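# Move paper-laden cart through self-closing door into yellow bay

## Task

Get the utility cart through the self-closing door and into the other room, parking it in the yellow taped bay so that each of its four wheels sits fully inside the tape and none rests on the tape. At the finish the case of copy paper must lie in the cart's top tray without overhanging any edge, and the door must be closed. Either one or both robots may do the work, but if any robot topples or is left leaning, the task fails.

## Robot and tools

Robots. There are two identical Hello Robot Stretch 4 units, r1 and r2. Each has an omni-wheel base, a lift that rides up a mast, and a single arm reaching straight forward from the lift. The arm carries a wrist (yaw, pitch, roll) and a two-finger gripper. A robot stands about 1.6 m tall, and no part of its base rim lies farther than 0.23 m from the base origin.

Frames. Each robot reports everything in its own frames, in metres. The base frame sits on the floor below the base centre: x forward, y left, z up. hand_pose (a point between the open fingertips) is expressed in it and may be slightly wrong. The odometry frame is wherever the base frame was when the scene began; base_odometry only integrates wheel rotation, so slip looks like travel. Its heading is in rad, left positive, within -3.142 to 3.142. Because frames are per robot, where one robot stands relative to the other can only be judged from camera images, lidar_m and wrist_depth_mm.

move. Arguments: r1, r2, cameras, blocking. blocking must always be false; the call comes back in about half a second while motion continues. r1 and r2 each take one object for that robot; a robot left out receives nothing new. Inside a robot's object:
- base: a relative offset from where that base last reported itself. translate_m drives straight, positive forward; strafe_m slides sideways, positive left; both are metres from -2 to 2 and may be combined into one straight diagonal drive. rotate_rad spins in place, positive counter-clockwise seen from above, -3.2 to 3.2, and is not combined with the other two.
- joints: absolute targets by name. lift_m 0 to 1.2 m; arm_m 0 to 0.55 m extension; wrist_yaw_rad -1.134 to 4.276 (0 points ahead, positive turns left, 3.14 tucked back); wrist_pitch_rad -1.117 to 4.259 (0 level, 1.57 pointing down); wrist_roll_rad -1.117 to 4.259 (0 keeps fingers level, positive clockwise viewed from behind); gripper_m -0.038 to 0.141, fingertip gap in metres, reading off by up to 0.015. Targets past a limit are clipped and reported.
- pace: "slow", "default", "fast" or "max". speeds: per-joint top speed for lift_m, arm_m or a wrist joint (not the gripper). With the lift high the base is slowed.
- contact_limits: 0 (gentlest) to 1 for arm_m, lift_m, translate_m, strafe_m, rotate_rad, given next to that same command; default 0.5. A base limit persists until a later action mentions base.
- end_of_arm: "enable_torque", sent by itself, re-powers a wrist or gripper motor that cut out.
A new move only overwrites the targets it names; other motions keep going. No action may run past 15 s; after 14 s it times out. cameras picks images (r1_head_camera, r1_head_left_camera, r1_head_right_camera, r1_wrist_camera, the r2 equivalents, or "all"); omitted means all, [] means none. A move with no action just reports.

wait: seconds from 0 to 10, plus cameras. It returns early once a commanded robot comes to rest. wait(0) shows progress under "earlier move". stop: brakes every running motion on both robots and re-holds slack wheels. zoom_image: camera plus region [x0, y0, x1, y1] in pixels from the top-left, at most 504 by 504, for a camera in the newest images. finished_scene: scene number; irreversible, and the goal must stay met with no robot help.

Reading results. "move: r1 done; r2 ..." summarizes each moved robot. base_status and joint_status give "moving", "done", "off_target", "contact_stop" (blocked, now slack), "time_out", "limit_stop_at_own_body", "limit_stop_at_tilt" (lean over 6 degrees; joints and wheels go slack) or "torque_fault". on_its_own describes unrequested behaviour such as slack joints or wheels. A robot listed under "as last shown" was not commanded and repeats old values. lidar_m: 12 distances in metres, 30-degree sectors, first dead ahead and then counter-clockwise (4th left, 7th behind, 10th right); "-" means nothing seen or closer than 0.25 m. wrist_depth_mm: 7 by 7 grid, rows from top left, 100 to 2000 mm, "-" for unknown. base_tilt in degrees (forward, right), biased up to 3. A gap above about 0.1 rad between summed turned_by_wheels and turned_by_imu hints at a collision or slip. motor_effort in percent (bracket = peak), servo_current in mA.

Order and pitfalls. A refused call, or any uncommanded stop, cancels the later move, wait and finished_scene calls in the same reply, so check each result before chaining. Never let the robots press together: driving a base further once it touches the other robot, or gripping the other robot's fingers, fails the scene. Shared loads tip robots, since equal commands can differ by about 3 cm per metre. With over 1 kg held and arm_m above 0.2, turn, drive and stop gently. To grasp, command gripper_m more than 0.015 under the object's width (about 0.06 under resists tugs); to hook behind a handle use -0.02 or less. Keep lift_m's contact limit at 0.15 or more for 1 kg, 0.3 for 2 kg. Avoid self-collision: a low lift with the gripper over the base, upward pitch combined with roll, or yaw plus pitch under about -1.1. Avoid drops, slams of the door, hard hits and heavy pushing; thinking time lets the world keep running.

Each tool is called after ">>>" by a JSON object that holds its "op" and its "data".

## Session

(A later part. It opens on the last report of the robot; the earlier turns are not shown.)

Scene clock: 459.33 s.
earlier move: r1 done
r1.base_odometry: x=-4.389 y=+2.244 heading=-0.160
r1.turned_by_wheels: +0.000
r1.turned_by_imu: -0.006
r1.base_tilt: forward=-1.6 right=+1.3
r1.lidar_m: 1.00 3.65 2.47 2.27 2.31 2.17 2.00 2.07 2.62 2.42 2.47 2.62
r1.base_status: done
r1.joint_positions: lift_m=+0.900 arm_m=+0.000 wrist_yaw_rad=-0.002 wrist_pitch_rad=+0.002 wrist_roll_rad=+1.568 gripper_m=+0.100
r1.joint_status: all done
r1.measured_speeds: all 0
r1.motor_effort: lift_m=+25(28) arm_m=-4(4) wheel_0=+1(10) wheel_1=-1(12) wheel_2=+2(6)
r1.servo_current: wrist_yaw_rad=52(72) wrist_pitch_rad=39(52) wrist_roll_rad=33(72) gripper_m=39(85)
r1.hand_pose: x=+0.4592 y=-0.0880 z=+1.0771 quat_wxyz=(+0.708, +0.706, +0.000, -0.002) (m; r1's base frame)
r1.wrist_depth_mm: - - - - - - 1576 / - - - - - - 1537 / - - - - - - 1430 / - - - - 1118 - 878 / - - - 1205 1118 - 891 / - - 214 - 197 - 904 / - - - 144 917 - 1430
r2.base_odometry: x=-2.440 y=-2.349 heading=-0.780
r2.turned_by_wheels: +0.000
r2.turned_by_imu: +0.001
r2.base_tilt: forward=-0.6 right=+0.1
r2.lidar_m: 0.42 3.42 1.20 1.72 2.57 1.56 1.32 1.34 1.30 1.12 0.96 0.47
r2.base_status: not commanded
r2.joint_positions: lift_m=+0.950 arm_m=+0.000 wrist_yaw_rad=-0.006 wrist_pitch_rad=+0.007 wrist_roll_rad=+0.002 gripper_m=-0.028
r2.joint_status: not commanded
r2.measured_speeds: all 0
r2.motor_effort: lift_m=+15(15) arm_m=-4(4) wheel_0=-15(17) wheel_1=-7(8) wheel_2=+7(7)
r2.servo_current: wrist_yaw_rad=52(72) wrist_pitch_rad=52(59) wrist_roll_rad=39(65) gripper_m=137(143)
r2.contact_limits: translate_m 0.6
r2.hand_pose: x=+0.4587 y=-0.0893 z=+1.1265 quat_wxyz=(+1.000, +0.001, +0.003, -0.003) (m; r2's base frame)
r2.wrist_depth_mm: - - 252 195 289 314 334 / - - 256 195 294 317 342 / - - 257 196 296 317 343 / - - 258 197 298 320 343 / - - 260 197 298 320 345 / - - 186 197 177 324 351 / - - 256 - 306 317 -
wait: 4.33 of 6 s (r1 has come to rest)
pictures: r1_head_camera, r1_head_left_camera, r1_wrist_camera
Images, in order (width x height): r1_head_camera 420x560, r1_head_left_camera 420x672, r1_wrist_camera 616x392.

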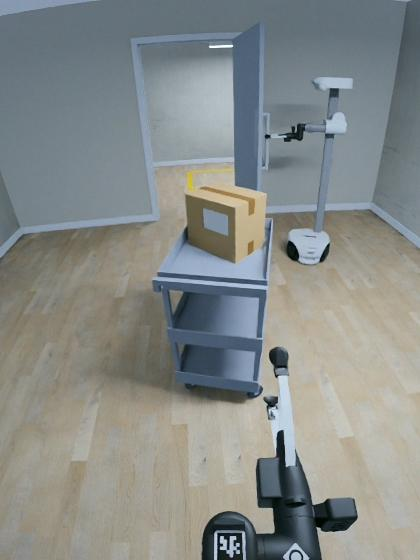

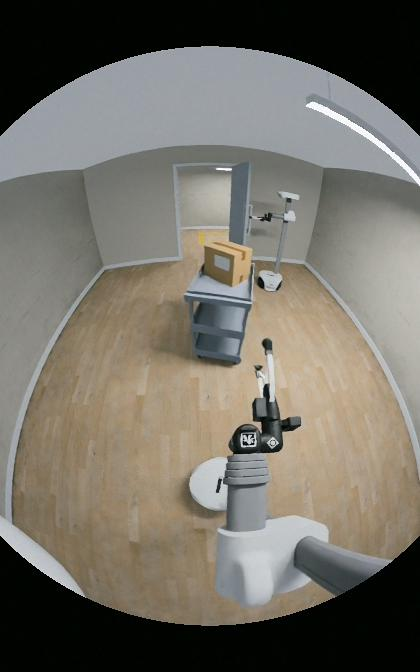

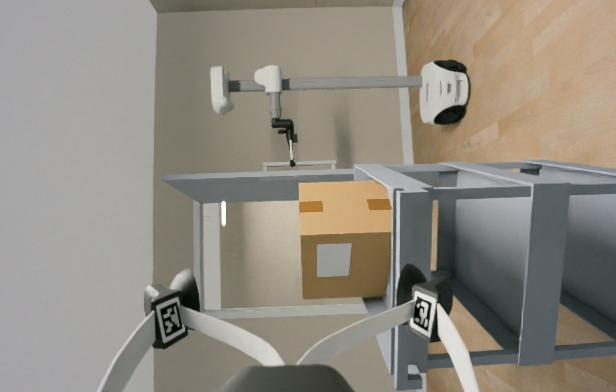

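>>> {"op": "move", "data": {"blocking": false, "r1": {"base":{"rotate_rad":-0.08},"joints":{"lift_m":0.665}}, "cameras": []}}

>>> {"op": "wait", "data": {"seconds": 1, "cameras": []}}

>>> {"op": "wait", "data": {"seconds": 1.5, "cameras": []}}

>>> {"op": "move", "data": {"blocking": false, "r1": {"base":{"strafe_m":0.23,"translate_m":0.42}}, "cameras": []}}

>>> {"op": "wait", "data": {"seconds": 4, "cameras": ["r1_head_camera","r1_wrist_camera"]}}

Scene clock: 471.37 s.
move: r1 moving
r1.base_odometry: x=-4.389 y=+2.244 heading=-0.240
r1.turned_by_wheels: -0.080
r1.turned_by_imu: -0.080
r1.base_tilt: forward=-1.6 right=+1.3
r1.lidar_m: 1.02 1.09 2.55 2.25 2.28 2.21 1.99 2.02 2.47 2.40 2.42 2.73
r1.base_status: rotate_rad moving
r1.joint_positions: lift_m=+0.863 arm_m=+0.000 wrist_yaw_rad=-0.002 wrist_pitch_rad=+0.002 wrist_roll_rad=+1.568 gripper_m=+0.100
r1.joint_status: lift_m moving
r1.measured_speeds: translate_m=+0.000 strafe_m=+0.000 rotate_rad=+0.000 lift_m=-0.146 arm_m=+0.000 wrist_yaw_rad=+0.000 wrist_pitch_rad=+0.000 wrist_roll_rad=+0.000
r1.motor_effort: lift_m=+11(24) arm_m=-4(4) wheel_0=+3(7) wheel_1=+1(7) wheel_2=+1(7)
r1.servo_current: wrist_yaw_rad=52(65) wrist_pitch_rad=39(46) wrist_roll_rad=39(59) gripper_m=46(52)
r1.hand_pose: x=+0.4592 y=-0.0880 z=+1.0402 quat_wxyz=(+0.708, +0.706, +0.000, -0.001) (m; r1's base frame)
r1.wrist_depth_mm: - - - - - - 1430 / - - - - - - 1464 / - - - - - - 1464 / - - - - - - 1430 / - - - 1205 891 - - / - - 212 1205 197 - - / - - - 144 891 891 878
r2: as last shown
r2.turned_by_imu: +0.000
r2.lidar_m: 0.43 3.41 1.19 1.70 2.57 1.53 1.32 1.35 1.30 1.13 0.97 0.47
r2.motor_effort: lift_m=+15(15) arm_m=-4(4) wheel_0=-16(16) wheel_1=-7(7) wheel_2=+7(7)
r2.servo_current: wrist_yaw_rad=59(59) wrist_pitch_rad=52(52) wrist_roll_rad=59(59) gripper_m=137(137)
r2.contact_limits: translate_m 0.6
r2.wrist_depth_mm: - - 253 195 289 314 334 / - - 255 195 293 314 342 / - - 257 197 296 319 343 / - - 259 196 297 320 345 / - - 258 198 298 322 347 / - - 187 198 176 324 349 / - - 257 - 306 319 -
pictures: none
No camera images: "cameras" was empty.

Scene clock: 472.37 s.
earlier move: r1 moving
r1.base_odometry: x=-4.389 y=+2.244 heading=-0.240
r1.turned_by_wheels: +0.000
r1.turned_by_imu: +0.000
r1.base_tilt: forward=-1.6 right=+1.2
r1.lidar_m: 0.98 1.09 2.55 2.25 2.28 2.21 1.99 2.05 2.51 2.41 2.44 2.71
r1.base_status: done
r1.joint_positions: lift_m=+0.676 arm_m=+0.000 wrist_yaw_rad=-0.002 wrist_pitch_rad=+0.002 wrist_roll_rad=+1.568 gripper_m=+0.100
r1.joint_status: lift_m moving
r1.measured_speeds: translate_m=+0.000 strafe_m=+0.000 rotate_rad=+0.000 lift_m=-0.085 arm_m=+0.000 wrist_yaw_rad=+0.000 wrist_pitch_rad=+0.000 wrist_roll_rad=+0.000
r1.motor_effort: lift_m=+12(24) arm_m=-4(4) wheel_0=+2(7) wheel_1=+1(7) wheel_2=+2(7)
r1.servo_current: wrist_yaw_rad=65(72) wrist_pitch_rad=46(52) wrist_roll_rad=39(72) gripper_m=46(52)
r1.hand_pose: x=+0.4592 y=-0.0880 z=+0.8538 quat_wxyz=(+0.708, +0.706, +0.000, -0.001) (m; r1's base frame)
r1.wrist_depth_mm: - - - - - 1708 1182 / - - - - - 1708 1205 / - - - - - 1708 1229 / - - - - - 1863 1182 / - - - 1118 - 854 - / - - 216 1138 193 - - / - - - 144 - 904 -
r2.base_odometry: x=-2.440 y=-2.349 heading=-0.780
r2.turned_by_wheels: +0.000
r2.turned_by_imu: +0.000
r2.base_tilt: forward=-0.6 right=+0.1
r2.lidar_m: 0.41 3.41 1.20 1.75 2.56 1.54 1.33 1.34 1.30 1.14 0.96 0.46
r2.base_status: not commanded
r2.joint_positions: lift_m=+0.950 arm_m=+0.000 wrist_yaw_rad=-0.006 wrist_pitch_rad=+0.007 wrist_roll_rad=+0.002 gripper_m=-0.028
r2.joint_status: not commanded
r2.measured_speeds: all 0
r2.motor_effort: lift_m=+15(15) arm_m=-3(4) wheel_0=-16(16) wheel_1=-7(8) wheel_2=+7(7)
r2.servo_current: wrist_yaw_rad=52(65) wrist_pitch_rad=46(52) wrist_roll_rad=46(65) gripper_m=143(143)
r2.contact_limits: translate_m 0.6
r2.hand_pose: x=+0.4587 y=-0.0893 z=+1.1265 quat_wxyz=(+1.000, +0.001, +0.003, -0.003) (m; r2's base frame)
r2.wrist_depth_mm: - - 253 195 287 314 332 / - - 255 196 291 315 340 / - - 258 196 293 317 342 / - - 258 197 297 320 343 / - - 258 198 300 320 347 / - - 186 197 176 324 349 / - - 257 - 307 317 -
wait: 1.00 s; no rest
pictures: none
No camera images: "cameras" was empty.

Scene clock: 472.93 s.
earlier move: r1 done
r1.base_odometry: x=-4.389 y=+2.244 heading=-0.240
r1.turned_by_wheels: +0.000
r1.turned_by_imu: +0.000
r1.base_tilt: forward=-1.6 right=+1.2
r1.lidar_m: 1.01 1.10 2.59 2.25 2.30 2.21 1.97 2.02 2.50 2.42 2.44 2.72
r1.base_status: done
r1.joint_positions: lift_m=+0.666 arm_m=+0.000 wrist_yaw_rad=-0.002 wrist_pitch_rad=+0.002 wrist_roll_rad=+1.568 gripper_m=+0.100
r1.joint_status: all done
r1.measured_speeds: all 0
r1.motor_effort: lift_m=+12(24) arm_m=-4(4) wheel_0=+2(7) wheel_1=+1(7) wheel_2=+2(7)
r1.servo_current: wrist_yaw_rad=26(72) wrist_pitch_rad=39(52) wrist_roll_rad=46(72) gripper_m=39(52)
r1.hand_pose: x=+0.4592 y=-0.0880 z=+0.8431 quat_wxyz=(+0.708, +0.706, +0.000, -0.001) (m; r1's base frame)
r1.wrist_depth_mm: - - - - - 1708 1182 / - - - - - 1661 1205 / - - - - - 1661 1205 / - - - - - 1708 1160 / - - - 1138 - - 878 / - - 216 1098 193 - 891 / - - - 144 1078 1661 -
r2.base_odometry: x=-2.440 y=-2.349 heading=-0.780
r2.turned_by_wheels: +0.000
r2.turned_by_imu: +0.000
r2.base_tilt: forward=-0.6 right=+0.1
r2.lidar_m: 0.44 3.40 1.18 1.68 2.57 1.54 1.32 1.33 1.30 1.11 0.98 0.45
r2.base_status: not commanded
r2.joint_positions: lift_m=+0.950 arm_m=+0.000 wrist_yaw_rad=-0.006 wrist_pitch_rad=+0.007 wrist_roll_rad=+0.002 gripper_m=-0.028
r2.joint_status: not commanded
r2.measured_speeds: all 0
r2.motor_effort: lift_m=+15(15) arm_m=-3(4) wheel_0=-16(16) wheel_1=-7(8) wheel_2=+7(7)
r2.servo_current: wrist_yaw_rad=52(65) wrist_pitch_rad=52(52) wrist_roll_rad=46(65) gripper_m=137(143)
r2.contact_limits: translate_m 0.6
r2.hand_pose: x=+0.4587 y=-0.0893 z=+1.1265 quat_wxyz=(+1.000, +0.001, +0.003, -0.003) (m; r2's base frame)
r2.wrist_depth_mm: - - 254 194 289 314 334 / - - 255 195 294 315 340 / - - 257 196 294 317 342 / - - 258 197 297 319 343 / - - 259 198 300 324 343 / - - 187 198 177 324 349 / - - 257 - 304 319 -
wait: 0.57 of 1.5 s (r1 has come to rest)
pictures: none
No camera images: "cameras" was empty.

Scene clock: 473.43 s.
move: r1 moving
r1.base_odometry: x=-4.354 y=+2.254 heading=-0.240
r1.turned_by_wheels: +0.000
r1.turned_by_imu: +0.000
r1.base_tilt: forward=-1.6 right=+1.3
r1.lidar_m: 0.96 1.08 2.53 2.25 2.25 2.25 2.05 2.05 2.51 2.42 2.43 2.67
r1.base_status: translate_m moving; strafe_m moving
r1.joint_positions: lift_m=+0.666 arm_m=+0.000 wrist_yaw_rad=-0.002 wrist_pitch_rad=+0.002 wrist_roll_rad=+1.568 gripper_m=+0.100
r1.joint_status: not commanded
r1.measured_speeds: translate_m=+0.122 strafe_m=+0.067 rotate_rad=+0.001 lift_m=+0.000 arm_m=+0.000 wrist_yaw_rad=+0.000 wrist_pitch_rad=+0.000 wrist_roll_rad=+0.000
r1.motor_effort: lift_m=+12(12) arm_m=-4(4) wheel_0=+1(6) wheel_1=+9(9) wheel_2=-9(9)
r1.servo_current: wrist_yaw_rad=52(59) wrist_pitch_rad=46(46) wrist_roll_rad=46(59) gripper_m=39(52)
r1.hand_pose: x=+0.4592 y=-0.0880 z=+0.8431 quat_wxyz=(+0.708, +0.706, +0.000, -0.001) (m; r1's base frame)
r1.wrist_depth_mm: - - - - - 1708 1182 / - - - - - 1661 1205 / - - - - - 1708 1229 / - - - - - 1756 1138 / - - - 1042 - 854 - / - - 215 1078 193 - - / - - - 144 1229 866 -
r2: as last shown
r2.lidar_m: 0.43 3.39 1.20 1.64 2.58 1.58 1.33 1.35 1.30 1.10 0.96 0.43
r2.motor_effort: lift_m=+15(15) arm_m=-3(4) wheel_0=-16(16) wheel_1=-7(7) wheel_2=+7(7)
r2.servo_current: wrist_yaw_rad=52(59) wrist_pitch_rad=46(52) wrist_roll_rad=46(59) gripper_m=137(137)
r2.contact_limits: translate_m 0.6
r2.wrist_depth_mm: - - 253 194 287 314 336 / - - 256 195 293 315 340 / - - 257 196 296 317 343 / - - 259 196 297 320 345 / - - 259 198 300 322 345 / - - 187 197 177 324 349 / - - 258 - 306 317 -
pictures: none
No camera images: "cameras" was empty.

Scene clock: 475.87 s.
earlier move: r1 done
r1.base_odometry: x=-3.926 y=+2.368 heading=-0.239
r1.turned_by_wheels: +0.000
r1.turned_by_imu: +0.002
r1.base_tilt: forward=-1.6 right=+1.3
r1.lidar_m: 0.62 3.32 2.38 2.14 2.13 2.64 2.45 2.49 2.88 2.57 2.58 0.63
r1.base_status: done
r1.joint_positions: lift_m=+0.665 arm_m=+0.000 wrist_yaw_rad=-0.002 wrist_pitch_rad=+0.002 wrist_roll_rad=+1.568 gripper_m=+0.100
r1.joint_status: not commanded
r1.measured_speeds: all 0
r1.motor_effort: lift_m=+13(13) arm_m=-4(4) wheel_0=+4(6) wheel_1=+2(10) wheel_2=+0(10)
r1.servo_current: wrist_yaw_rad=46(78) wrist_pitch_rad=39(52) wrist_roll_rad=52(65) gripper_m=46(52)
r1.hand_pose: x=+0.4592 y=-0.0880 z=+0.8431 quat_wxyz=(+0.708, +0.706, +0.000, -0.001) (m; r1's base frame)
r1.wrist_depth_mm: - - - - - 1618 1138 / - - - 442 1008 455 449 / - - 778 394 - - 455 / - - 699 459 - - 466 / - - 778 466 - - 473 / - - 214 469 193 - 480 / - - - 144 - 517 488
r2.base_odometry: x=-2.440 y=-2.349 heading=-0.780
r2.turned_by_wheels: +0.000
r2.turned_by_imu: +0.000
r2.base_tilt: forward=-0.6 right=+0.1
r2.lidar_m: 0.43 3.42 1.20 1.70 2.56 1.53 1.32 1.35 1.31 1.13 0.97 0.46
r2.base_status: not commanded
r2.joint_positions: lift_m=+0.950 arm_m=+0.000 wrist_yaw_rad=-0.006 wrist_pitch_rad=+0.007 wrist_roll_rad=+0.002 gripper_m=-0.028
r2.joint_status: not commanded
r2.measured_speeds: all 0
r2.motor_effort: lift_m=+15(15) arm_m=-3(4) wheel_0=-16(16) wheel_1=-7(8) wheel_2=+7(7)
r2.servo_current: wrist_yaw_rad=52(65) wrist_pitch_rad=46(52) wrist_roll_rad=46(59) gripper_m=137(143)
r2.contact_limits: translate_m 0.6
r2.hand_pose: x=+0.4587 y=-0.0893 z=+1.1265 quat_wxyz=(+1.000, +0.001, +0.003, -0.003) (m; r2's base frame)
r2.wrist_depth_mm: - - 253 195 289 312 334 / - - 256 195 293 317 340 / - - 257 196 293 317 340 / - - 260 197 296 319 343 / - - 259 197 297 320 347 / - - 186 197 176 324 349 / - - 257 - 306 317 -
wait: 2.43 of 4 s (r1 has come to rest)
pictures: r1_head_camera, r1_wrist_camera
Images, in order (width x height): r1_head_camera 420x560, r1_wrist_camera 616x392.

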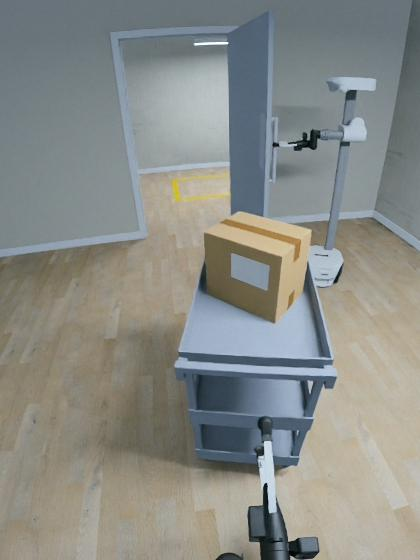

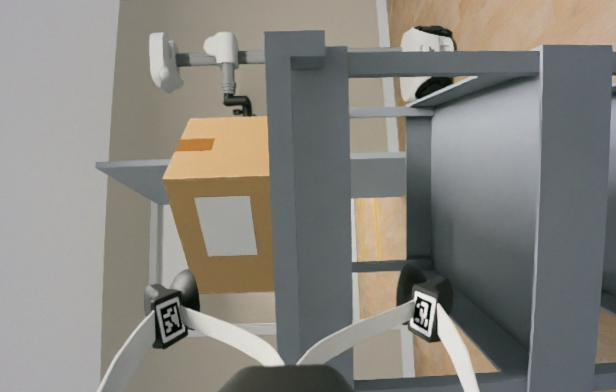

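>>> {"op": "zoom_image", "data": {"camera": "r1_head_camera", "region": [150, 300, 360, 480]}}

>>> {"op": "zoom_image", "data": {"camera": "r1_wrist_camera", "region": [230, 0, 430, 392]}}

Scaled by 2.400 from the camera's 420x560 image, which has a finer 600x800 frame.

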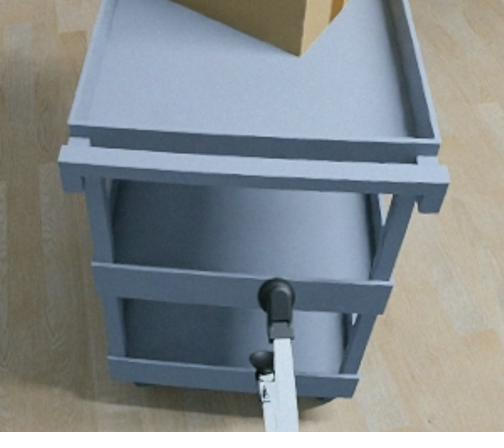

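Scaled by 1.286.

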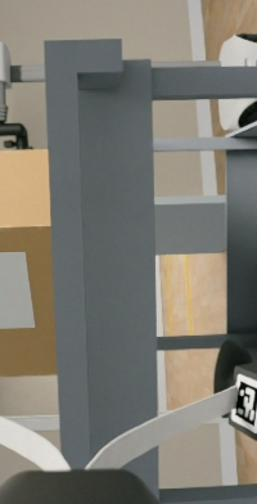

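>>> {"op": "move", "data": {"blocking": false, "r1": {"joints":{"lift_m":0.689}}, "cameras": []}}

>>> {"op": "wait", "data": {"seconds": 1.5, "cameras": []}}

>>> {"op": "move", "data": {"blocking": false, "r1": {"base":{"translate_m":0.16,"strafe_m":0.01},"pace":"slow","contact_limits":{"translate_m":0.1}}, "cameras": []}}

>>> {"op": "wait", "data": {"seconds": 4, "cameras": ["r1_head_camera","r1_wrist_camera"]}}

Scene clock: 489.83 s.
move: r1 moving
r1.base_odometry: x=-3.926 y=+2.368 heading=-0.239
r1.turned_by_wheels: +0.000
r1.turned_by_imu: +0.000
r1.base_tilt: forward=-1.6 right=+1.3
r1.lidar_m: 0.62 3.33 2.40 2.14 2.13 2.65 2.46 2.49 2.86 2.55 2.58 0.62
r1.base_status: not commanded
r1.joint_positions: lift_m=+0.688 arm_m=+0.000 wrist_yaw_rad=-0.002 wrist_pitch_rad=+0.002 wrist_roll_rad=+1.568 gripper_m=+0.100
r1.joint_status: lift_m moving
r1.measured_speeds: translate_m=+0.000 strafe_m=+0.000 rotate_rad=+0.000 lift_m=+0.024 arm_m=+0.000 wrist_yaw_rad=+0.000 wrist_pitch_rad=+0.000 wrist_roll_rad=+0.000
r1.motor_effort: lift_m=+24(27) arm_m=-4(4) wheel_0=+4(4) wheel_1=+2(2) wheel_2=+0(1)
r1.servo_current: wrist_yaw_rad=39(65) wrist_pitch_rad=52(52) wrist_roll_rad=52(65) gripper_m=39(46)
r1.hand_pose: x=+0.4592 y=-0.0880 z=+0.8655 quat_wxyz=(+0.708, +0.706, +0.000, -0.001) (m; r1's base frame)
r1.wrist_depth_mm: - - - - - 1708 1205 / - - - - 449 455 449 / - - 768 707 - - - / - - 691 683 - - - / - - 778 741 1042 - - / - - 215 - 192 - - / - - - 144 - 512 -
r2: as last shown
r2.lidar_m: 0.43 3.43 1.20 1.71 2.57 1.55 1.33 1.34 1.28 1.13 0.98 0.47
r2.motor_effort: lift_m=+15(15) arm_m=-4(4) wheel_0=-16(16) wheel_1=-7(8) wheel_2=+7(7)
r2.servo_current: wrist_yaw_rad=59(59) wrist_pitch_rad=52(52) wrist_roll_rad=46(59) gripper_m=130(143)
r2.contact_limits: translate_m 0.6
r2.wrist_depth_mm: - - 254 195 290 312 334 / - - 255 196 294 315 340 / - - 257 196 296 317 342 / - - 257 196 298 320 343 / - - 259 198 298 319 345 / - - 186 197 176 322 349 / - - 257 - 306 320 -
pictures: none
No camera images: "cameras" was empty.

Scene clock: 490.17 s.
earlier move: r1 done
r1.base_odometry: x=-3.926 y=+2.368 heading=-0.239
r1.turned_by_wheels: +0.000
r1.turned_by_imu: +0.000
r1.base_tilt: forward=-1.6 right=+1.3
r1.lidar_m: 0.61 3.36 2.41 2.14 2.13 2.66 2.48 2.47 2.88 2.56 2.57 0.65
r1.base_status: not commanded
r1.joint_positions: lift_m=+0.689 arm_m=+0.000 wrist_yaw_rad=-0.002 wrist_pitch_rad=+0.002 wrist_roll_rad=+1.568 gripper_m=+0.100
r1.joint_status: all done
r1.measured_speeds: all 0
r1.motor_effort: lift_m=+25(27) arm_m=-4(4) wheel_0=+3(4) wheel_1=+2(2) wheel_2=+0(1)
r1.servo_current: wrist_yaw_rad=59(65) wrist_pitch_rad=39(52) wrist_roll_rad=39(65) gripper_m=39(46)
r1.hand_pose: x=+0.4592 y=-0.0880 z=+0.8661 quat_wxyz=(+0.708, +0.706, +0.000, -0.001) (m; r1's base frame)
r1.wrist_depth_mm: - - - - - 1661 1182 / - - - - 449 455 449 / - - 778 707 - - - / - - 691 676 - - - / - - 788 741 473 - - / - - 214 - 192 - - / - - - 144 - 517 -
r2.base_odometry: x=-2.440 y=-2.349 heading=-0.780
r2.turned_by_wheels: +0.000
r2.turned_by_imu: +0.000
r2.base_tilt: forward=-0.6 right=+0.1
r2.lidar_m: 0.40 3.41 1.19 1.70 2.55 1.54 1.34 1.35 1.30 1.12 1.00 0.44
r2.base_status: not commanded
r2.joint_positions: lift_m=+0.950 arm_m=+0.000 wrist_yaw_rad=-0.006 wrist_pitch_rad=+0.007 wrist_roll_rad=+0.002 gripper_m=-0.028
r2.joint_status: not commanded
r2.measured_speeds: all 0
r2.motor_effort: lift_m=+15(15) arm_m=-3(4) wheel_0=-16(16) wheel_1=-7(8) wheel_2=+7(7)
r2.servo_current: wrist_yaw_rad=59(59) wrist_pitch_rad=46(52) wrist_roll_rad=52(59) gripper_m=137(143)
r2.contact_limits: translate_m 0.6
r2.hand_pose: x=+0.4587 y=-0.0893 z=+1.1265 quat_wxyz=(+1.000, +0.001, +0.003, -0.003) (m; r2's base frame)
r2.wrist_depth_mm: - - 253 194 289 312 332 / - - 255 195 293 315 342 / - - 257 196 294 317 340 / - - 258 196 297 320 345 / - - 259 198 298 322 345 / - - 186 198 177 324 349 / - - 257 - 306 319 -
wait: 0.33 of 1.5 s (r1 has come to rest)
pictures: none
No camera images: "cameras" was empty.

Scene clock: 490.67 s.
move: r1 moving
r1.base_odometry: x=-3.914 y=+2.366 heading=-0.239
r1.turned_by_wheels: +0.000
r1.turned_by_imu: +0.000
r1.base_tilt: forward=-1.6 right=+1.3
r1.lidar_m: 0.61 3.31 2.38 2.15 2.13 2.66 2.47 2.50 2.87 2.57 2.60 0.61
r1.base_status: translate_m moving; strafe_m moving
r1.joint_positions: lift_m=+0.689 arm_m=+0.000 wrist_yaw_rad=-0.002 wrist_pitch_rad=+0.002 wrist_roll_rad=+1.568 gripper_m=+0.100
r1.joint_status: not commanded
r1.measured_speeds: translate_m=+0.048 strafe_m=+0.003 rotate_rad=+0.000 lift_m=+0.000 arm_m=+0.000 wrist_yaw_rad=+0.000 wrist_pitch_rad=+0.000 wrist_roll_rad=+0.000
r1.motor_effort: lift_m=+25(25) arm_m=-4(4) wheel_0=+5(6) wheel_1=+5(7) wheel_2=-6(7)
r1.servo_current: wrist_yaw_rad=46(59) wrist_pitch_rad=39(46) wrist_roll_rad=46(65) gripper_m=46(46)
r1.contact_limits: translate_m 0.1
r1.hand_pose: x=+0.4592 y=-0.0880 z=+0.8661 quat_wxyz=(+0.708, +0.706, +0.000, -0.001) (m; r1's base frame)
r1.wrist_depth_mm: - - - - - 1708 1160 / - - - - 459 462 - / - - 768 691 - - - / - - 683 661 - - - / - - 768 723 455 - - / - - 214 - 193 - - / - - - 144 - 1708 -
r2: as last shown
r2.base_tilt: forward=-0.7 right=+0.1
r2.lidar_m: 0.42 3.40 1.19 1.71 2.60 1.54 1.33 1.33 1.30 1.11 0.97 0.45
r2.servo_current: wrist_yaw_rad=59(59) wrist_pitch_rad=46(52) wrist_roll_rad=46(52) gripper_m=130(143)
r2.contact_limits: translate_m 0.6
r2.wrist_depth_mm: - - 253 194 289 314 336 / - - 255 196 293 314 342 / - - 256 196 294 317 342 / - - 258 197 296 319 345 / - - 260 198 298 320 347 / - - 187 197 176 322 349 / - - 257 - 307 317 -
pictures: none
No camera images: "cameras" was empty.

Scene clock: 493.07 s.
earlier move: r1 done
r1.base_odometry: x=-3.769 y=+2.340 heading=-0.239
r1.turned_by_wheels: +0.000
r1.turned_by_imu: +0.000
r1.base_tilt: forward=-1.6 right=+1.3
r1.lidar_m: 0.45 0.52 2.41 2.16 2.18 2.69 2.63 2.64 2.85 2.56 2.56 0.49
r1.base_status: done
r1.joint_positions: lift_m=+0.689 arm_m=+0.000 wrist_yaw_rad=-0.002 wrist_pitch_rad=+0.002 wrist_roll_rad=+1.568 gripper_m=+0.100
r1.joint_status: not commanded
r1.measured_speeds: all 0
r1.motor_effort: lift_m=+25(25) arm_m=-4(4) wheel_0=+3(6) wheel_1=+3(7) wheel_2=-3(8)
r1.servo_current: wrist_yaw_rad=46(72) wrist_pitch_rad=39(52) wrist_roll_rad=46(72) gripper_m=46(46)
r1.contact_limits: translate_m 0.1
r1.hand_pose: x=+0.4592 y=-0.0880 z=+0.8661 quat_wxyz=(+0.708, +0.706, +0.000, -0.001) (m; r1's base frame)
r1.wrist_depth_mm: - - - - 290 1708 - / - - - 654 293 866 - / - - 569 512 297 - - / - - 539 241 303 - - / - - 609 591 306 - - / - - 216 249 193 - - / - - - 144 319 1808 -
r2.base_odometry: x=-2.440 y=-2.349 heading=-0.780
r2.turned_by_wheels: +0.000
r2.turned_by_imu: +0.000
r2.base_tilt: forward=-0.6 right=+0.1
r2.lidar_m: 0.41 3.42 1.17 1.70 2.55 1.54 1.33 1.33 1.32 1.13 0.98 0.46
r2.base_status: not commanded
r2.joint_positions: lift_m=+0.950 arm_m=+0.000 wrist_yaw_rad=-0.006 wrist_pitch_rad=+0.007 wrist_roll_rad=+0.002 gripper_m=-0.028
r2.joint_status: not commanded
r2.measured_speeds: all 0
r2.motor_effort: lift_m=+15(15) arm_m=-3(4) wheel_0=-16(16) wheel_1=-7(8) wheel_2=+7(7)
r2.servo_current: wrist_yaw_rad=52(65) wrist_pitch_rad=46(52) wrist_roll_rad=46(59) gripper_m=130(143)
r2.contact_limits: translate_m 0.6
r2.hand_pose: x=+0.4587 y=-0.0893 z=+1.1265 quat_wxyz=(+1.000, +0.001, +0.003, -0.003) (m; r2's base frame)
r2.wrist_depth_mm: - - 253 195 289 315 334 / - - 255 196 294 315 340 / - - 257 196 294 319 342 / - - 258 197 297 319 343 / - - 259 197 298 322 347 / - - 187 197 176 322 351 / - - 256 - 307 317 -
wait: 2.40 of 4 s (r1 has come to rest)
pictures: r1_head_camera, r1_wrist_camera
Images, in order (width x height): r1_head_camera 420x560, r1_wrist_camera 616x392.

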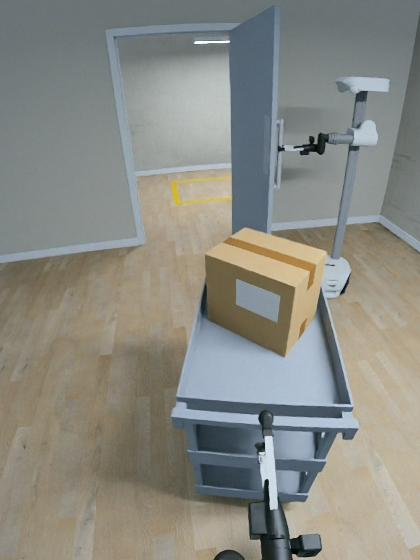

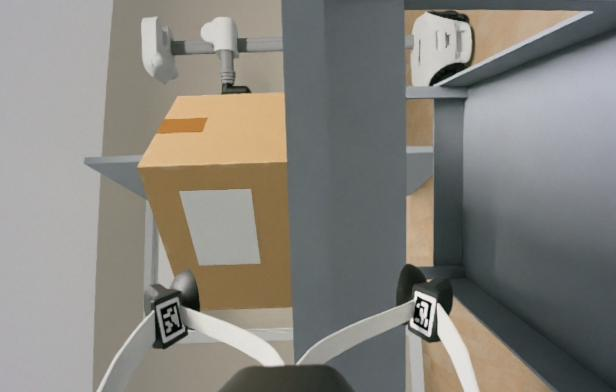

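>>> {"op": "move", "data": {"blocking": false, "r1": {"base":{"translate_m":0.04},"pace":"slow","contact_limits":{"translate_m":0.1}}, "cameras": []}}

>>> {"op": "wait", "data": {"seconds": 2, "cameras": []}}

>>> {"op": "move", "data": {"blocking": false, "r1": {"joints":{"gripper_m":-0.02}}, "cameras": []}}

>>> {"op": "wait", "data": {"seconds": 3, "cameras": ["r1_head_camera","r1_wrist_camera","r1_head_left_camera"]}}

Scene clock: 503.47 s.
move: r1 moving
r1.base_odometry: x=-3.757 y=+2.337 heading=-0.239
r1.turned_by_wheels: +0.000
r1.turned_by_imu: +0.000
r1.base_tilt: forward=-1.6 right=+1.3
r1.lidar_m: 0.46 0.52 2.38 2.16 2.19 2.68 2.64 2.63 2.84 2.56 2.58 0.46
r1.base_status: translate_m moving
r1.joint_positions: lift_m=+0.689 arm_m=+0.000 wrist_yaw_rad=-0.002 wrist_pitch_rad=+0.002 wrist_roll_rad=+1.568 gripper_m=+0.100
r1.joint_status: not commanded
r1.measured_speeds: translate_m=+0.048 strafe_m=+0.001 rotate_rad=-0.002 lift_m=+0.000 arm_m=+0.000 wrist_yaw_rad=+0.000 wrist_pitch_rad=+0.000 wrist_roll_rad=+0.000
r1.motor_effort: lift_m=+25(25) arm_m=-4(4) wheel_0=+6(8) wheel_1=+4(6) wheel_2=-5(8)
r1.servo_current: wrist_yaw_rad=26(65) wrist_pitch_rad=46(46) wrist_roll_rad=52(59) gripper_m=39(46)
r1.contact_limits: translate_m 0.1
r1.hand_pose: x=+0.4592 y=-0.0880 z=+0.8661 quat_wxyz=(+0.708, +0.706, +0.000, -0.001) (m; r1's base frame)
r1.wrist_depth_mm: - - - - 279 1708 - / - - - 668 282 842 - / - - 554 504 287 - - / - - 530 231 293 - - / - - 597 574 297 - - / - - 216 239 191 - - / - - - 144 307 1808 -
r2: as last shown
r2.lidar_m: 0.42 3.42 1.20 1.69 2.54 1.55 1.33 1.34 1.31 1.10 0.96 0.45
r2.motor_effort: lift_m=+15(15) arm_m=-3(4) wheel_0=-16(16) wheel_1=-7(7) wheel_2=+7(7)
r2.servo_current: wrist_yaw_rad=52(65) wrist_pitch_rad=52(52) wrist_roll_rad=39(52) gripper_m=137(137)
r2.contact_limits: translate_m 0.6
r2.wrist_depth_mm: - - 254 194 289 312 334 / - - 256 196 294 315 340 / - - 257 196 296 317 342 / - - 259 197 294 319 343 / - - 259 198 300 320 345 / - - 187 198 177 322 349 / - - 257 - 307 317 -
pictures: none
No camera images: "cameras" was empty.

Scene clock: 504.50 s.
earlier move: r1 done
r1.base_odometry: x=-3.730 y=+2.331 heading=-0.239
r1.turned_by_wheels: +0.000
r1.turned_by_imu: +0.000
r1.base_tilt: forward=-1.6 right=+1.3
r1.lidar_m: 0.44 0.46 2.41 2.17 2.19 2.68 2.66 2.67 2.85 2.55 2.56 0.46
r1.base_status: done
r1.joint_positions: lift_m=+0.689 arm_m=+0.000 wrist_yaw_rad=-0.002 wrist_pitch_rad=+0.002 wrist_roll_rad=+1.568 gripper_m=+0.100
r1.joint_status: not commanded
r1.measured_speeds: all 0
r1.motor_effort: lift_m=+25(25) arm_m=-4(4) wheel_0=+3(8) wheel_1=+2(6) wheel_2=-3(8)
r1.servo_current: wrist_yaw_rad=52(65) wrist_pitch_rad=39(52) wrist_roll_rad=39(59) gripper_m=46(46)
r1.contact_limits: translate_m 0.1
r1.hand_pose: x=+0.4592 y=-0.0880 z=+0.8661 quat_wxyz=(+0.708, +0.706, +0.000, -0.001) (m; r1's base frame)
r1.wrist_depth_mm: - - - 250 249 1708 - / - - 1983 253 254 - - / - - 517 257 257 - - / - - 504 262 263 - - / - - 564 544 265 - - / - - 215 615 191 - - / - - - 144 276 1756 -
r2.base_odometry: x=-2.440 y=-2.349 heading=-0.780
r2.turned_by_wheels: +0.000
r2.turned_by_imu: +0.000
r2.base_tilt: forward=-0.6 right=+0.1
r2.lidar_m: 0.42 3.42 1.19 1.71 2.57 1.54 1.33 1.35 1.30 1.12 0.98 0.45
r2.base_status: not commanded
r2.joint_positions: lift_m=+0.950 arm_m=+0.000 wrist_yaw_rad=-0.006 wrist_pitch_rad=+0.007 wrist_roll_rad=+0.002 gripper_m=-0.028
r2.joint_status: not commanded
r2.measured_speeds: all 0
r2.motor_effort: lift_m=+15(15) arm_m=-3(4) wheel_0=-16(16) wheel_1=-7(7) wheel_2=+7(7)
r2.servo_current: wrist_yaw_rad=52(65) wrist_pitch_rad=52(59) wrist_roll_rad=46(59) gripper_m=137(137)
r2.contact_limits: translate_m 0.6
r2.hand_pose: x=+0.4587 y=-0.0893 z=+1.1265 quat_wxyz=(+1.000, +0.001, +0.003, -0.003) (m; r2's base frame)
r2.wrist_depth_mm: - - 254 195 289 312 336 / - - 256 196 294 315 340 / - - 257 197 294 315 342 / - - 258 196 297 320 343 / - - 258 197 300 322 345 / - - 187 198 177 322 349 / - - 256 - 306 320 -
wait: 1.03 of 2 s (r1 has come to rest)
pictures: none
No camera images: "cameras" was empty.

Scene clock: 505.00 s.
move: r1 moving
r1.base_odometry: x=-3.730 y=+2.331 heading=-0.239
r1.turned_by_wheels: +0.000
r1.turned_by_imu: +0.000
r1.base_tilt: forward=-1.6 right=+1.2
r1.lidar_m: 0.44 0.48 2.40 2.14 2.18 2.68 2.66 2.69 2.86 2.54 2.57 0.45
r1.base_status: not commanded
r1.joint_positions: lift_m=+0.689 arm_m=+0.000 wrist_yaw_rad=-0.002 wrist_pitch_rad=+0.002 wrist_roll_rad=+1.568 gripper_m=+0.084
r1.joint_status: gripper_m moving
r1.measured_speeds: all 0
r1.motor_effort: lift_m=+25(25) arm_m=-4(4) wheel_0=+3(4) wheel_1=+3(3) wheel_2=-2(3)
r1.servo_current: wrist_yaw_rad=46(65) wrist_pitch_rad=33(39) wrist_roll_rad=46(59) gripper_m=72(78)
r1.contact_limits: translate_m 0.1
r1.hand_pose: x=+0.4592 y=-0.0880 z=+0.8661 quat_wxyz=(+0.708, +0.706, +0.000, -0.001) (m; r1's base frame)
r1.wrist_depth_mm: - - - 250 251 1756 - / - - 1921 251 254 - - / - - 517 257 258 - - / - - 504 262 260 - - / - - 569 544 266 - - / - - 212 615 191 - - / - - - 143 276 1661 -
r2: as last shown
r2.lidar_m: 0.44 3.42 1.19 1.68 2.56 1.53 1.33 1.33 1.31 1.13 0.97 0.43
r2.motor_effort: lift_m=+15(15) arm_m=-3(4) wheel_0=-16(16) wheel_1=-7(8) wheel_2=+7(7)
r2.servo_current: wrist_yaw_rad=52(65) wrist_pitch_rad=46(52) wrist_roll_rad=46(52) gripper_m=137(143)
r2.contact_limits: translate_m 0.6
r2.wrist_depth_mm: - - 253 194 289 312 334 / - - 256 196 293 314 340 / - - 256 197 294 317 340 / - - 258 196 296 319 343 / - - 259 198 298 319 345 / - - 187 198 177 325 349 / - - 256 - 306 317 -
pictures: none
No camera images: "cameras" was empty.

Scene clock: 506.43 s.
earlier move: r1 done
r1.base_odometry: x=-3.730 y=+2.331 heading=-0.239
r1.turned_by_wheels: +0.000
r1.turned_by_imu: +0.000
r1.base_tilt: forward=-1.6 right=+1.3
r1.lidar_m: 0.43 0.47 2.39 2.14 2.19 2.68 2.66 2.69 2.86 2.55 2.55 0.46
r1.base_status: not commanded
r1.joint_positions: lift_m=+0.689 arm_m=+0.000 wrist_yaw_rad=+0.000 wrist_pitch_rad=+0.006 wrist_roll_rad=+1.568 gripper_m=-0.019
r1.joint_status: all done
r1.measured_speeds: all 0
r1.motor_effort: lift_m=+25(25) arm_m=-4(4) wheel_0=+4(4) wheel_1=+2(3) wheel_2=-1(3)
r1.servo_current: wrist_yaw_rad=52(65) wrist_pitch_rad=52(59) wrist_roll_rad=39(59) gripper_m=78(163)
r1.contact_limits: translate_m 0.1
r1.hand_pose: x=+0.4593 y=-0.0875 z=+0.8650 quat_wxyz=(+0.708, +0.706, +0.002, -0.002) (m; r1's base frame)
r1.wrist_depth_mm: - - - 246 247 1808 - / - - - 249 250 - - / - 554 508 195 254 - - / - 517 504 257 257 - - / - - 559 260 263 - - / - - 206 202 180 778 - / - - 185 153 273 145 -
r2.base_odometry: x=-2.440 y=-2.349 heading=-0.780
r2.turned_by_wheels: +0.000
r2.turned_by_imu: +0.000
r2.base_tilt: forward=-0.6 right=+0.1
r2.lidar_m: 0.44 3.41 1.19 1.71 2.53 1.55 1.33 1.36 1.28 1.13 0.99 0.45
r2.base_status: not commanded
r2.joint_positions: lift_m=+0.950 arm_m=+0.000 wrist_yaw_rad=-0.006 wrist_pitch_rad=+0.007 wrist_roll_rad=+0.002 gripper_m=-0.028
r2.joint_status: not commanded
r2.measured_speeds: all 0
r2.motor_effort: lift_m=+15(15) arm_m=-3(4) wheel_0=-16(16) wheel_1=-7(8) wheel_2=+7(7)
r2.servo_current: wrist_yaw_rad=52(72) wrist_pitch_rad=46(52) wrist_roll_rad=59(59) gripper_m=143(143)
r2.contact_limits: translate_m 0.6
r2.hand_pose: x=+0.4587 y=-0.0893 z=+1.1265 quat_wxyz=(+1.000, +0.001, +0.003, -0.003) (m; r2's base frame)
r2.wrist_depth_mm: - - 253 194 290 314 334 / - - 256 196 293 315 340 / - - 257 196 294 317 342 / - - 258 197 296 320 345 / - - 259 198 298 322 345 / - - 187 198 176 322 349 / - - 257 - 306 319 -
wait: 1.43 of 3 s (r1 has come to rest)
pictures: r1_head_camera, r1_head_left_camera, r1_wrist_camera
Images, in order (width x height): r1_head_camera 420x560, r1_head_left_camera 420x672, r1_wrist_camera 616x392.

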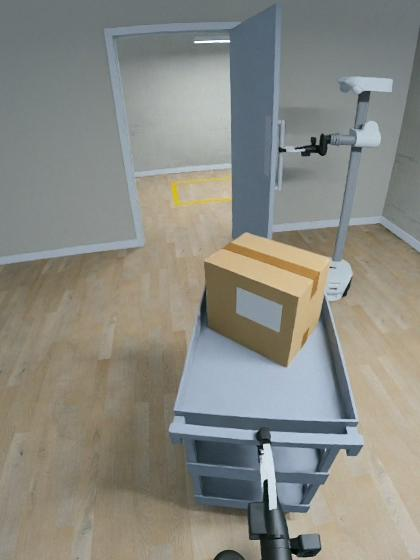

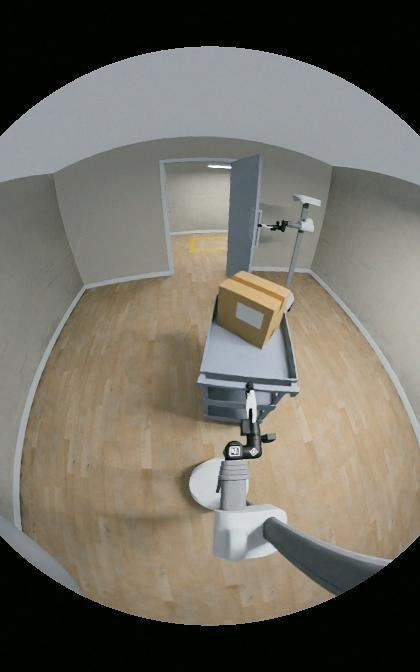

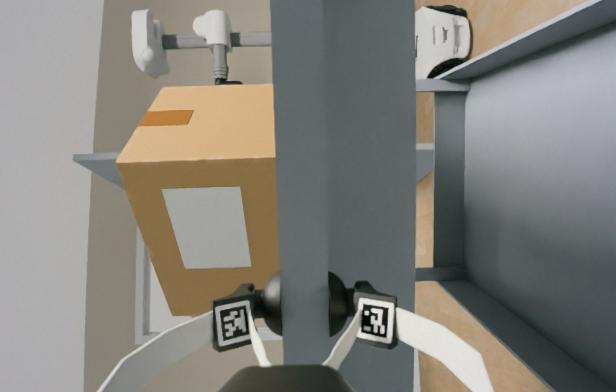

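>>> {"op": "move", "data": {"blocking": false, "r1": {"base":{"translate_m":0.3},"pace":"slow","contact_limits":{"translate_m":0.6}}, "cameras": []}}

>>> {"op": "wait", "data": {"seconds": 4.5, "cameras": []}}

>>> {"op": "move", "data": {"blocking": false, "r1": {"base":{"rotate_rad":0.1},"pace":"slow"}, "cameras": []}}

>>> {"op": "wait", "data": {"seconds": 3, "cameras": ["r1_head_camera","r1_wrist_camera","r1_head_left_camera"]}}

Scene clock: 528.03 s.
move: r1 moving
r1.base_odometry: x=-3.718 y=+2.328 heading=-0.239
r1.turned_by_wheels: +0.000
r1.turned_by_imu: +0.000
r1.base_tilt: forward=-1.6 right=+1.2
r1.lidar_m: 0.43 0.44 2.42 2.17 2.19 2.68 2.66 2.68 2.84 2.55 2.57 0.44
r1.base_status: translate_m moving
r1.joint_positions: lift_m=+0.689 arm_m=+0.000 wrist_yaw_rad=+0.000 wrist_pitch_rad=+0.006 wrist_roll_rad=+1.568 gripper_m=-0.019
r1.joint_status: not commanded
r1.measured_speeds: translate_m=+0.048 strafe_m=+0.000 rotate_rad=+0.000 lift_m=+0.000 arm_m=+0.000 wrist_yaw_rad=+0.000 wrist_pitch_rad=+0.000 wrist_roll_rad=+0.000
r1.motor_effort: lift_m=+25(25) arm_m=-1(4) wheel_0=+8(8) wheel_1=+5(6) wheel_2=-7(7)
r1.servo_current: wrist_yaw_rad=46(59) wrist_pitch_rad=46(59) wrist_roll_rad=52(72) gripper_m=65(78)
r1.contact_limits: translate_m 0.6
r1.hand_pose: x=+0.4592 y=-0.0875 z=+0.8650 quat_wxyz=(+0.708, +0.706, +0.002, -0.002) (m; r1's base frame)
r1.wrist_depth_mm: - - - 250 253 1708 - / - - - 253 254 1708 - / - - 535 256 257 - - / - 504 500 257 262 - - / - - 559 259 264 - - / - - 207 202 179 - - / - - 185 134 267 147 -
r2: as last shown
r2.lidar_m: 0.43 3.42 1.19 1.66 2.56 1.54 1.34 1.33 1.29 1.13 0.96 0.44
r2.motor_effort: lift_m=+15(15) arm_m=-3(4) wheel_0=-16(16) wheel_1=-7(7) wheel_2=+7(7)
r2.servo_current: wrist_yaw_rad=59(65) wrist_pitch_rad=52(52) wrist_roll_rad=46(59) gripper_m=137(137)
r2.contact_limits: translate_m 0.6
r2.wrist_depth_mm: - - 253 195 290 312 334 / - - 255 195 294 315 340 / - - 257 196 294 315 342 / - - 258 197 297 319 343 / - - 259 198 298 320 347 / - - 186 198 177 324 349 / - - 257 - 304 317 -
pictures: none
No camera images: "cameras" was empty.

Scene clock: 531.80 s.
earlier move: r1 done
r1.base_odometry: x=-3.439 y=+2.260 heading=-0.238
r1.turned_by_wheels: +0.000
r1.turned_by_imu: +0.001
r1.base_tilt: forward=-1.6 right=+1.3
r1.lidar_m: 0.41 0.42 2.45 2.23 2.24 2.74 2.96 2.98 2.79 2.49 2.50 0.39
r1.base_status: done
r1.joint_positions: lift_m=+0.689 arm_m=+0.000 wrist_yaw_rad=-0.001 wrist_pitch_rad=+0.006 wrist_roll_rad=+1.568 gripper_m=-0.020
r1.joint_status: not commanded
r1.measured_speeds: all 0
r1.motor_effort: lift_m=+25(25) arm_m=+4(4) wheel_0=+5(10) wheel_1=+3(7) wheel_2=-1(15)
r1.servo_current: wrist_yaw_rad=46(72) wrist_pitch_rad=46(59) wrist_roll_rad=59(72) gripper_m=39(78)
r1.contact_limits: translate_m 0.6
r1.hand_pose: x=+0.4592 y=-0.0876 z=+0.8650 quat_wxyz=(+0.708, +0.706, +0.002, -0.002) (m; r1's base frame)
r1.wrist_depth_mm: - - 1756 154 212 1464 - / - - 574 157 216 - - / - 455 445 218 221 - - / - 480 473 163 224 - - / - - 535 167 229 - - / - - 574 186 184 788 - / - - 180 139 237 539 -
r2.base_odometry: x=-2.440 y=-2.349 heading=-0.780
r2.turned_by_wheels: +0.000
r2.turned_by_imu: +0.001
r2.base_tilt: forward=-0.6 right=+0.1
r2.lidar_m: 0.44 1.17 0.98 4.67 2.58 1.55 1.34 1.32 1.30 1.12 0.98 0.45
r2.base_status: not commanded
r2.joint_positions: lift_m=+0.950 arm_m=+0.000 wrist_yaw_rad=-0.006 wrist_pitch_rad=+0.007 wrist_roll_rad=+0.002 gripper_m=-0.028
r2.joint_status: not commanded
r2.measured_speeds: all 0
r2.motor_effort: lift_m=+15(15) arm_m=-4(4) wheel_0=-16(16) wheel_1=-8(8) wheel_2=+7(7)
r2.servo_current: wrist_yaw_rad=59(72) wrist_pitch_rad=46(52) wrist_roll_rad=39(59) gripper_m=137(143)
r2.contact_limits: translate_m 0.6
r2.hand_pose: x=+0.4587 y=-0.0893 z=+1.1265 quat_wxyz=(+1.000, +0.001, +0.003, -0.003) (m; r2's base frame)
r2.wrist_depth_mm: - - 253 195 290 314 334 / - - 256 196 293 315 340 / - - 257 197 296 317 342 / - - 258 196 298 320 343 / - - 259 198 300 320 345 / - - 187 197 177 322 347 / - - 257 - 307 317 -
wait: 3.77 of 4.5 s (r1 has come to rest)
pictures: none
No camera images: "cameras" was empty.

Scene clock: 532.30 s.
move: r1 moving
r1.base_odometry: x=-3.439 y=+2.260 heading=-0.148
r1.turned_by_wheels: +0.090
r1.turned_by_imu: +0.090
r1.base_tilt: forward=-1.6 right=+1.3
r1.lidar_m: 0.41 2.92 2.40 2.23 2.25 2.96 2.96 3.02 2.70 2.50 2.52 0.41
r1.base_status: rotate_rad moving
r1.joint_positions: lift_m=+0.689 arm_m=+0.000 wrist_yaw_rad=-0.005 wrist_pitch_rad=+0.006 wrist_roll_rad=+1.568 gripper_m=-0.020
r1.joint_status: not commanded
r1.measured_speeds: translate_m=+0.001 strafe_m=+0.001 rotate_rad=+0.155 lift_m=+0.000 arm_m=+0.000 wrist_yaw_rad=+0.000 wrist_pitch_rad=+0.000 wrist_roll_rad=+0.000
r1.motor_effort: lift_m=+25(25) arm_m=+4(4) wheel_0=-10(11) wheel_1=-3(6) wheel_2=-5(8)
r1.servo_current: wrist_yaw_rad=39(52) wrist_pitch_rad=52(59) wrist_roll_rad=46(59) gripper_m=46(52)
r1.hand_pose: x=+0.4588 y=-0.0888 z=+0.8650 quat_wxyz=(+0.708, +0.706, +0.000, -0.004) (m; r1's base frame)
r1.wrist_depth_mm: - - - - 204 - - / - 564 508 150 210 - - / - 436 439 155 215 - - / - 500 488 160 221 - - / - - 559 165 228 - - / - - 615 184 182 1808 - / - - 180 134 242 128 -
r2: as last shown
r2.turned_by_imu: +0.000
r2.lidar_m: 0.40 1.20 0.98 4.67 2.55 1.52 1.35 1.32 1.30 1.13 0.96 0.46
r2.motor_effort: lift_m=+15(15) arm_m=-3(4) wheel_0=-16(16) wheel_1=-7(8) wheel_2=+7(7)
r2.servo_current: wrist_yaw_rad=59(65) wrist_pitch_rad=46(52) wrist_roll_rad=59(59) gripper_m=137(143)
r2.contact_limits: translate_m 0.6
r2.wrist_depth_mm: - - 253 195 289 314 334 / - - 255 196 293 315 340 / - - 257 196 294 317 340 / - - 259 196 296 320 343 / - - 259 197 298 320 345 / - - 187 197 176 322 349 / - - 255 - 306 320 -
pictures: none
No camera images: "cameras" was empty.

Scene clock: 532.73 s.
earlier move: r1 done
r1.base_odometry: x=-3.439 y=+2.260 heading=-0.139
r1.turned_by_wheels: +0.009
r1.turned_by_imu: +0.009
r1.base_tilt: forward=-1.6 right=+1.2
r1.lidar_m: 0.39 2.90 2.38 2.21 2.28 2.98 2.96 3.03 2.68 2.50 2.55 0.41
r1.base_status: done
r1.joint_positions: lift_m=+0.689 arm_m=+0.000 wrist_yaw_rad=-0.003 wrist_pitch_rad=+0.006 wrist_roll_rad=+1.568 gripper_m=-0.020
r1.joint_status: not commanded
r1.measured_speeds: all 0
r1.motor_effort: lift_m=+25(25) arm_m=+4(4) wheel_0=-4(11) wheel_1=-3(6) wheel_2=-2(8)
r1.servo_current: wrist_yaw_rad=39(59) wrist_pitch_rad=39(59) wrist_roll_rad=46(59) gripper_m=46(52)
r1.hand_pose: x=+0.4590 y=-0.0882 z=+0.8650 quat_wxyz=(+0.708, +0.706, +0.001, -0.003) (m; r1's base frame)
r1.wrist_depth_mm: - - - - 199 - - / - 535 492 146 206 - - / - 439 436 151 212 - - / - 504 496 158 219 - - / - - 580 163 226 - - / - - 634 185 183 1756 - / - - 180 138 243 1430 1308
r2.base_odometry: x=-2.440 y=-2.349 heading=-0.780
r2.turned_by_wheels: +0.000
r2.turned_by_imu: +0.000
r2.base_tilt: forward=-0.6 right=+0.1
r2.lidar_m: 0.42 1.19 0.98 4.69 2.55 1.52 1.34 1.35 1.29 1.13 0.97 0.44
r2.base_status: not commanded
r2.joint_positions: lift_m=+0.950 arm_m=+0.000 wrist_yaw_rad=-0.006 wrist_pitch_rad=+0.007 wrist_roll_rad=+0.002 gripper_m=-0.028
r2.joint_status: not commanded
r2.measured_speeds: all 0
r2.motor_effort: lift_m=+15(15) arm_m=-3(4) wheel_0=-16(16) wheel_1=-7(8) wheel_2=+7(7)
r2.servo_current: wrist_yaw_rad=52(65) wrist_pitch_rad=46(52) wrist_roll_rad=52(59) gripper_m=130(143)
r2.contact_limits: translate_m 0.6
r2.hand_pose: x=+0.4587 y=-0.0893 z=+1.1265 quat_wxyz=(+1.000, +0.001, +0.003, -0.003) (m; r2's base frame)
r2.wrist_depth_mm: - - 253 195 290 314 334 / - - 256 196 294 315 340 / - - 257 196 297 317 342 / - - 257 197 296 319 343 / - - 260 198 298 320 345 / - - 186 198 177 324 349 / - - 257 - 307 317 -
wait: 0.43 of 3 s (r1 has come to rest)
pictures: r1_head_camera, r1_head_left_camera, r1_wrist_camera
Images, in order (width x height): r1_head_camera 420x560, r1_head_left_camera 420x672, r1_wrist_camera 616x392.

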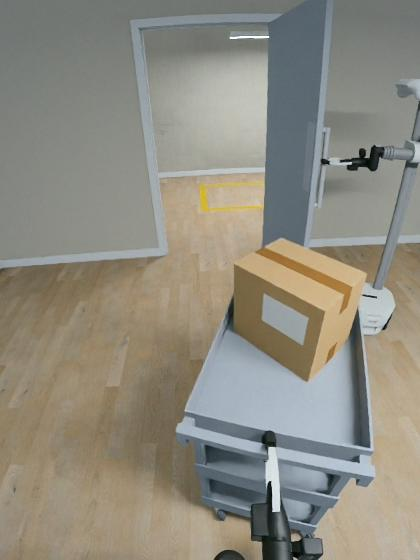

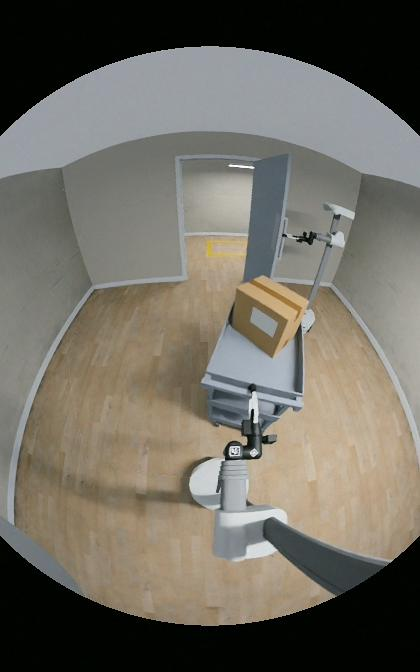

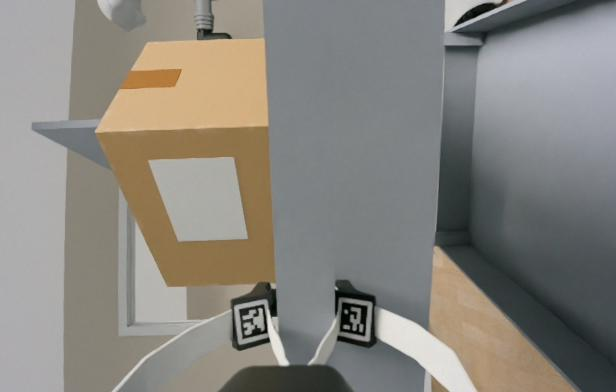

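>>> {"op": "move", "data": {"blocking": false, "r1": {"base":{"strafe_m":-0.15},"pace":"slow"}, "cameras": []}}

>>> {"op": "wait", "data": {"seconds": 3.5, "cameras": ["r1_head_camera","r1_head_left_camera"]}}

Scene clock: 547.30 s.
move: r1 moving
r1.base_odometry: x=-3.441 y=+2.246 heading=-0.139
r1.turned_by_wheels: +0.000
r1.turned_by_imu: +0.000
r1.base_tilt: forward=-1.6 right=+1.3
r1.lidar_m: 0.41 0.51 2.39 2.23 2.30 2.97 2.95 3.03 2.67 2.48 2.52 0.40
r1.base_status: strafe_m moving
r1.joint_positions: lift_m=+0.689 arm_m=+0.000 wrist_yaw_rad=-0.003 wrist_pitch_rad=+0.006 wrist_roll_rad=+1.568 gripper_m=-0.020
r1.joint_status: not commanded
r1.measured_speeds: translate_m=+0.000 strafe_m=-0.056 rotate_rad=-0.003 lift_m=+0.000 arm_m=+0.000 wrist_yaw_rad=+0.000 wrist_pitch_rad=+0.000 wrist_roll_rad=+0.000
r1.motor_effort: lift_m=+25(25) arm_m=+4(4) wheel_0=+9(9) wheel_1=-5(7) wheel_2=+0(3)
r1.servo_current: wrist_yaw_rad=46(59) wrist_pitch_rad=52(59) wrist_roll_rad=26(59) gripper_m=46(52)
r1.hand_pose: x=+0.4590 y=-0.0882 z=+0.8650 quat_wxyz=(+0.708, +0.706, +0.001, -0.003) (m; r1's base frame)
r1.wrist_depth_mm: - - 1576 - 195 - - / - 492 473 - 202 - - / - 430 436 149 210 - - / - 525 504 155 217 - - / - - 585 162 226 - - / - - - 185 184 1756 - / - - 179 139 245 1397 1308
r2: as last shown
r2.lidar_m: 0.44 1.18 0.98 4.68 2.56 1.54 1.35 1.34 1.30 1.13 0.97 0.46
r2.servo_current: wrist_yaw_rad=52(59) wrist_pitch_rad=46(52) wrist_roll_rad=52(52) gripper_m=130(137)
r2.contact_limits: translate_m 0.6
r2.wrist_depth_mm: - - 254 194 289 314 334 / - - 255 196 294 317 340 / - - 257 196 296 317 342 / - - 258 197 297 320 342 / - - 260 197 297 322 345 / - - 186 197 177 322 347 / - - 257 - 307 317 -
pictures: none
No camera images: "cameras" was empty.

Scene clock: 549.43 s.
earlier move: r1 done
r1.base_odometry: x=-3.459 y=+2.112 heading=-0.139
r1.turned_by_wheels: +0.000
r1.turned_by_imu: +0.000
r1.base_tilt: forward=-1.6 right=+1.3
r1.lidar_m: 0.40 0.42 2.56 2.36 2.43 3.10 2.96 2.99 2.53 2.36 2.40 0.43
r1.base_status: done
r1.joint_positions: lift_m=+0.689 arm_m=+0.000 wrist_yaw_rad=+0.002 wrist_pitch_rad=+0.006 wrist_roll_rad=+1.568 gripper_m=-0.020
r1.joint_status: not commanded
r1.measured_speeds: all 0
r1.motor_effort: lift_m=+25(25) arm_m=+2(4) wheel_0=+6(12) wheel_1=-2(7) wheel_2=+0(3)
r1.servo_current: wrist_yaw_rad=59(65) wrist_pitch_rad=39(59) wrist_roll_rad=52(72) gripper_m=46(52)
r1.hand_pose: x=+0.4594 y=-0.0869 z=+0.8650 quat_wxyz=(+0.708, +0.706, +0.003, -0.002) (m; r1's base frame)
r1.wrist_depth_mm: - - - 222 223 1430 1229 / - - - 224 224 768 - / - 530 500 225 227 - - / - 469 462 228 229 - - / - - 517 170 233 - - / - - 554 185 232 - - / - - 180 140 236 - -
r2.base_odometry: x=-2.440 y=-2.349 heading=-0.780
r2.turned_by_wheels: +0.000
r2.turned_by_imu: +0.000
r2.base_tilt: forward=-0.7 right=+0.1
r2.lidar_m: 0.43 1.25 0.93 1.39 2.55 1.55 1.31 1.35 1.27 1.13 0.99 0.43
r2.base_status: not commanded
r2.joint_positions: lift_m=+0.950 arm_m=+0.000 wrist_yaw_rad=-0.006 wrist_pitch_rad=+0.007 wrist_roll_rad=+0.002 gripper_m=-0.028
r2.joint_status: not commanded
r2.measured_speeds: all 0
r2.motor_effort: lift_m=+15(15) arm_m=-3(4) wheel_0=-16(16) wheel_1=-7(8) wheel_2=+7(7)
r2.servo_current: wrist_yaw_rad=59(65) wrist_pitch_rad=52(52) wrist_roll_rad=46(59) gripper_m=130(143)
r2.contact_limits: translate_m 0.6
r2.hand_pose: x=+0.4587 y=-0.0893 z=+1.1265 quat_wxyz=(+1.000, +0.001, +0.003, -0.003) (m; r2's base frame)
r2.wrist_depth_mm: - - 253 195 289 312 334 / - - 256 195 294 315 342 / - - 256 197 294 315 342 / - - 257 197 297 319 343 / - - 258 198 300 320 347 / - - 187 197 176 324 347 / - - 257 - 306 317 -
wait: 2.13 of 3.5 s (r1 has come to rest)
pictures: r1_head_camera, r1_head_left_camera
Images, in order (width x height): r1_head_camera 420x560, r1_head_left_camera 420x672.

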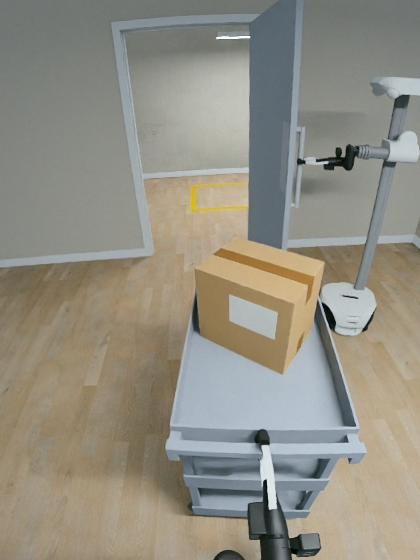

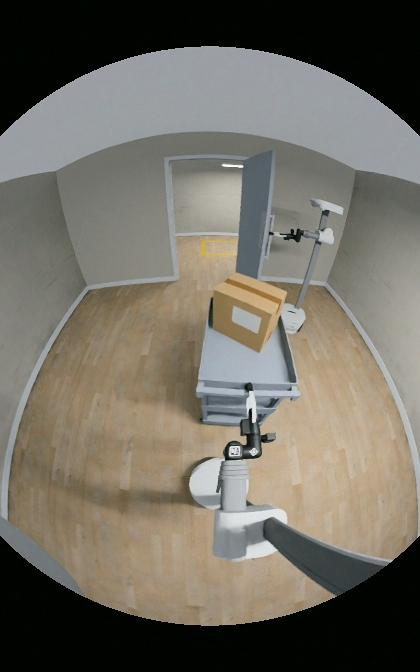

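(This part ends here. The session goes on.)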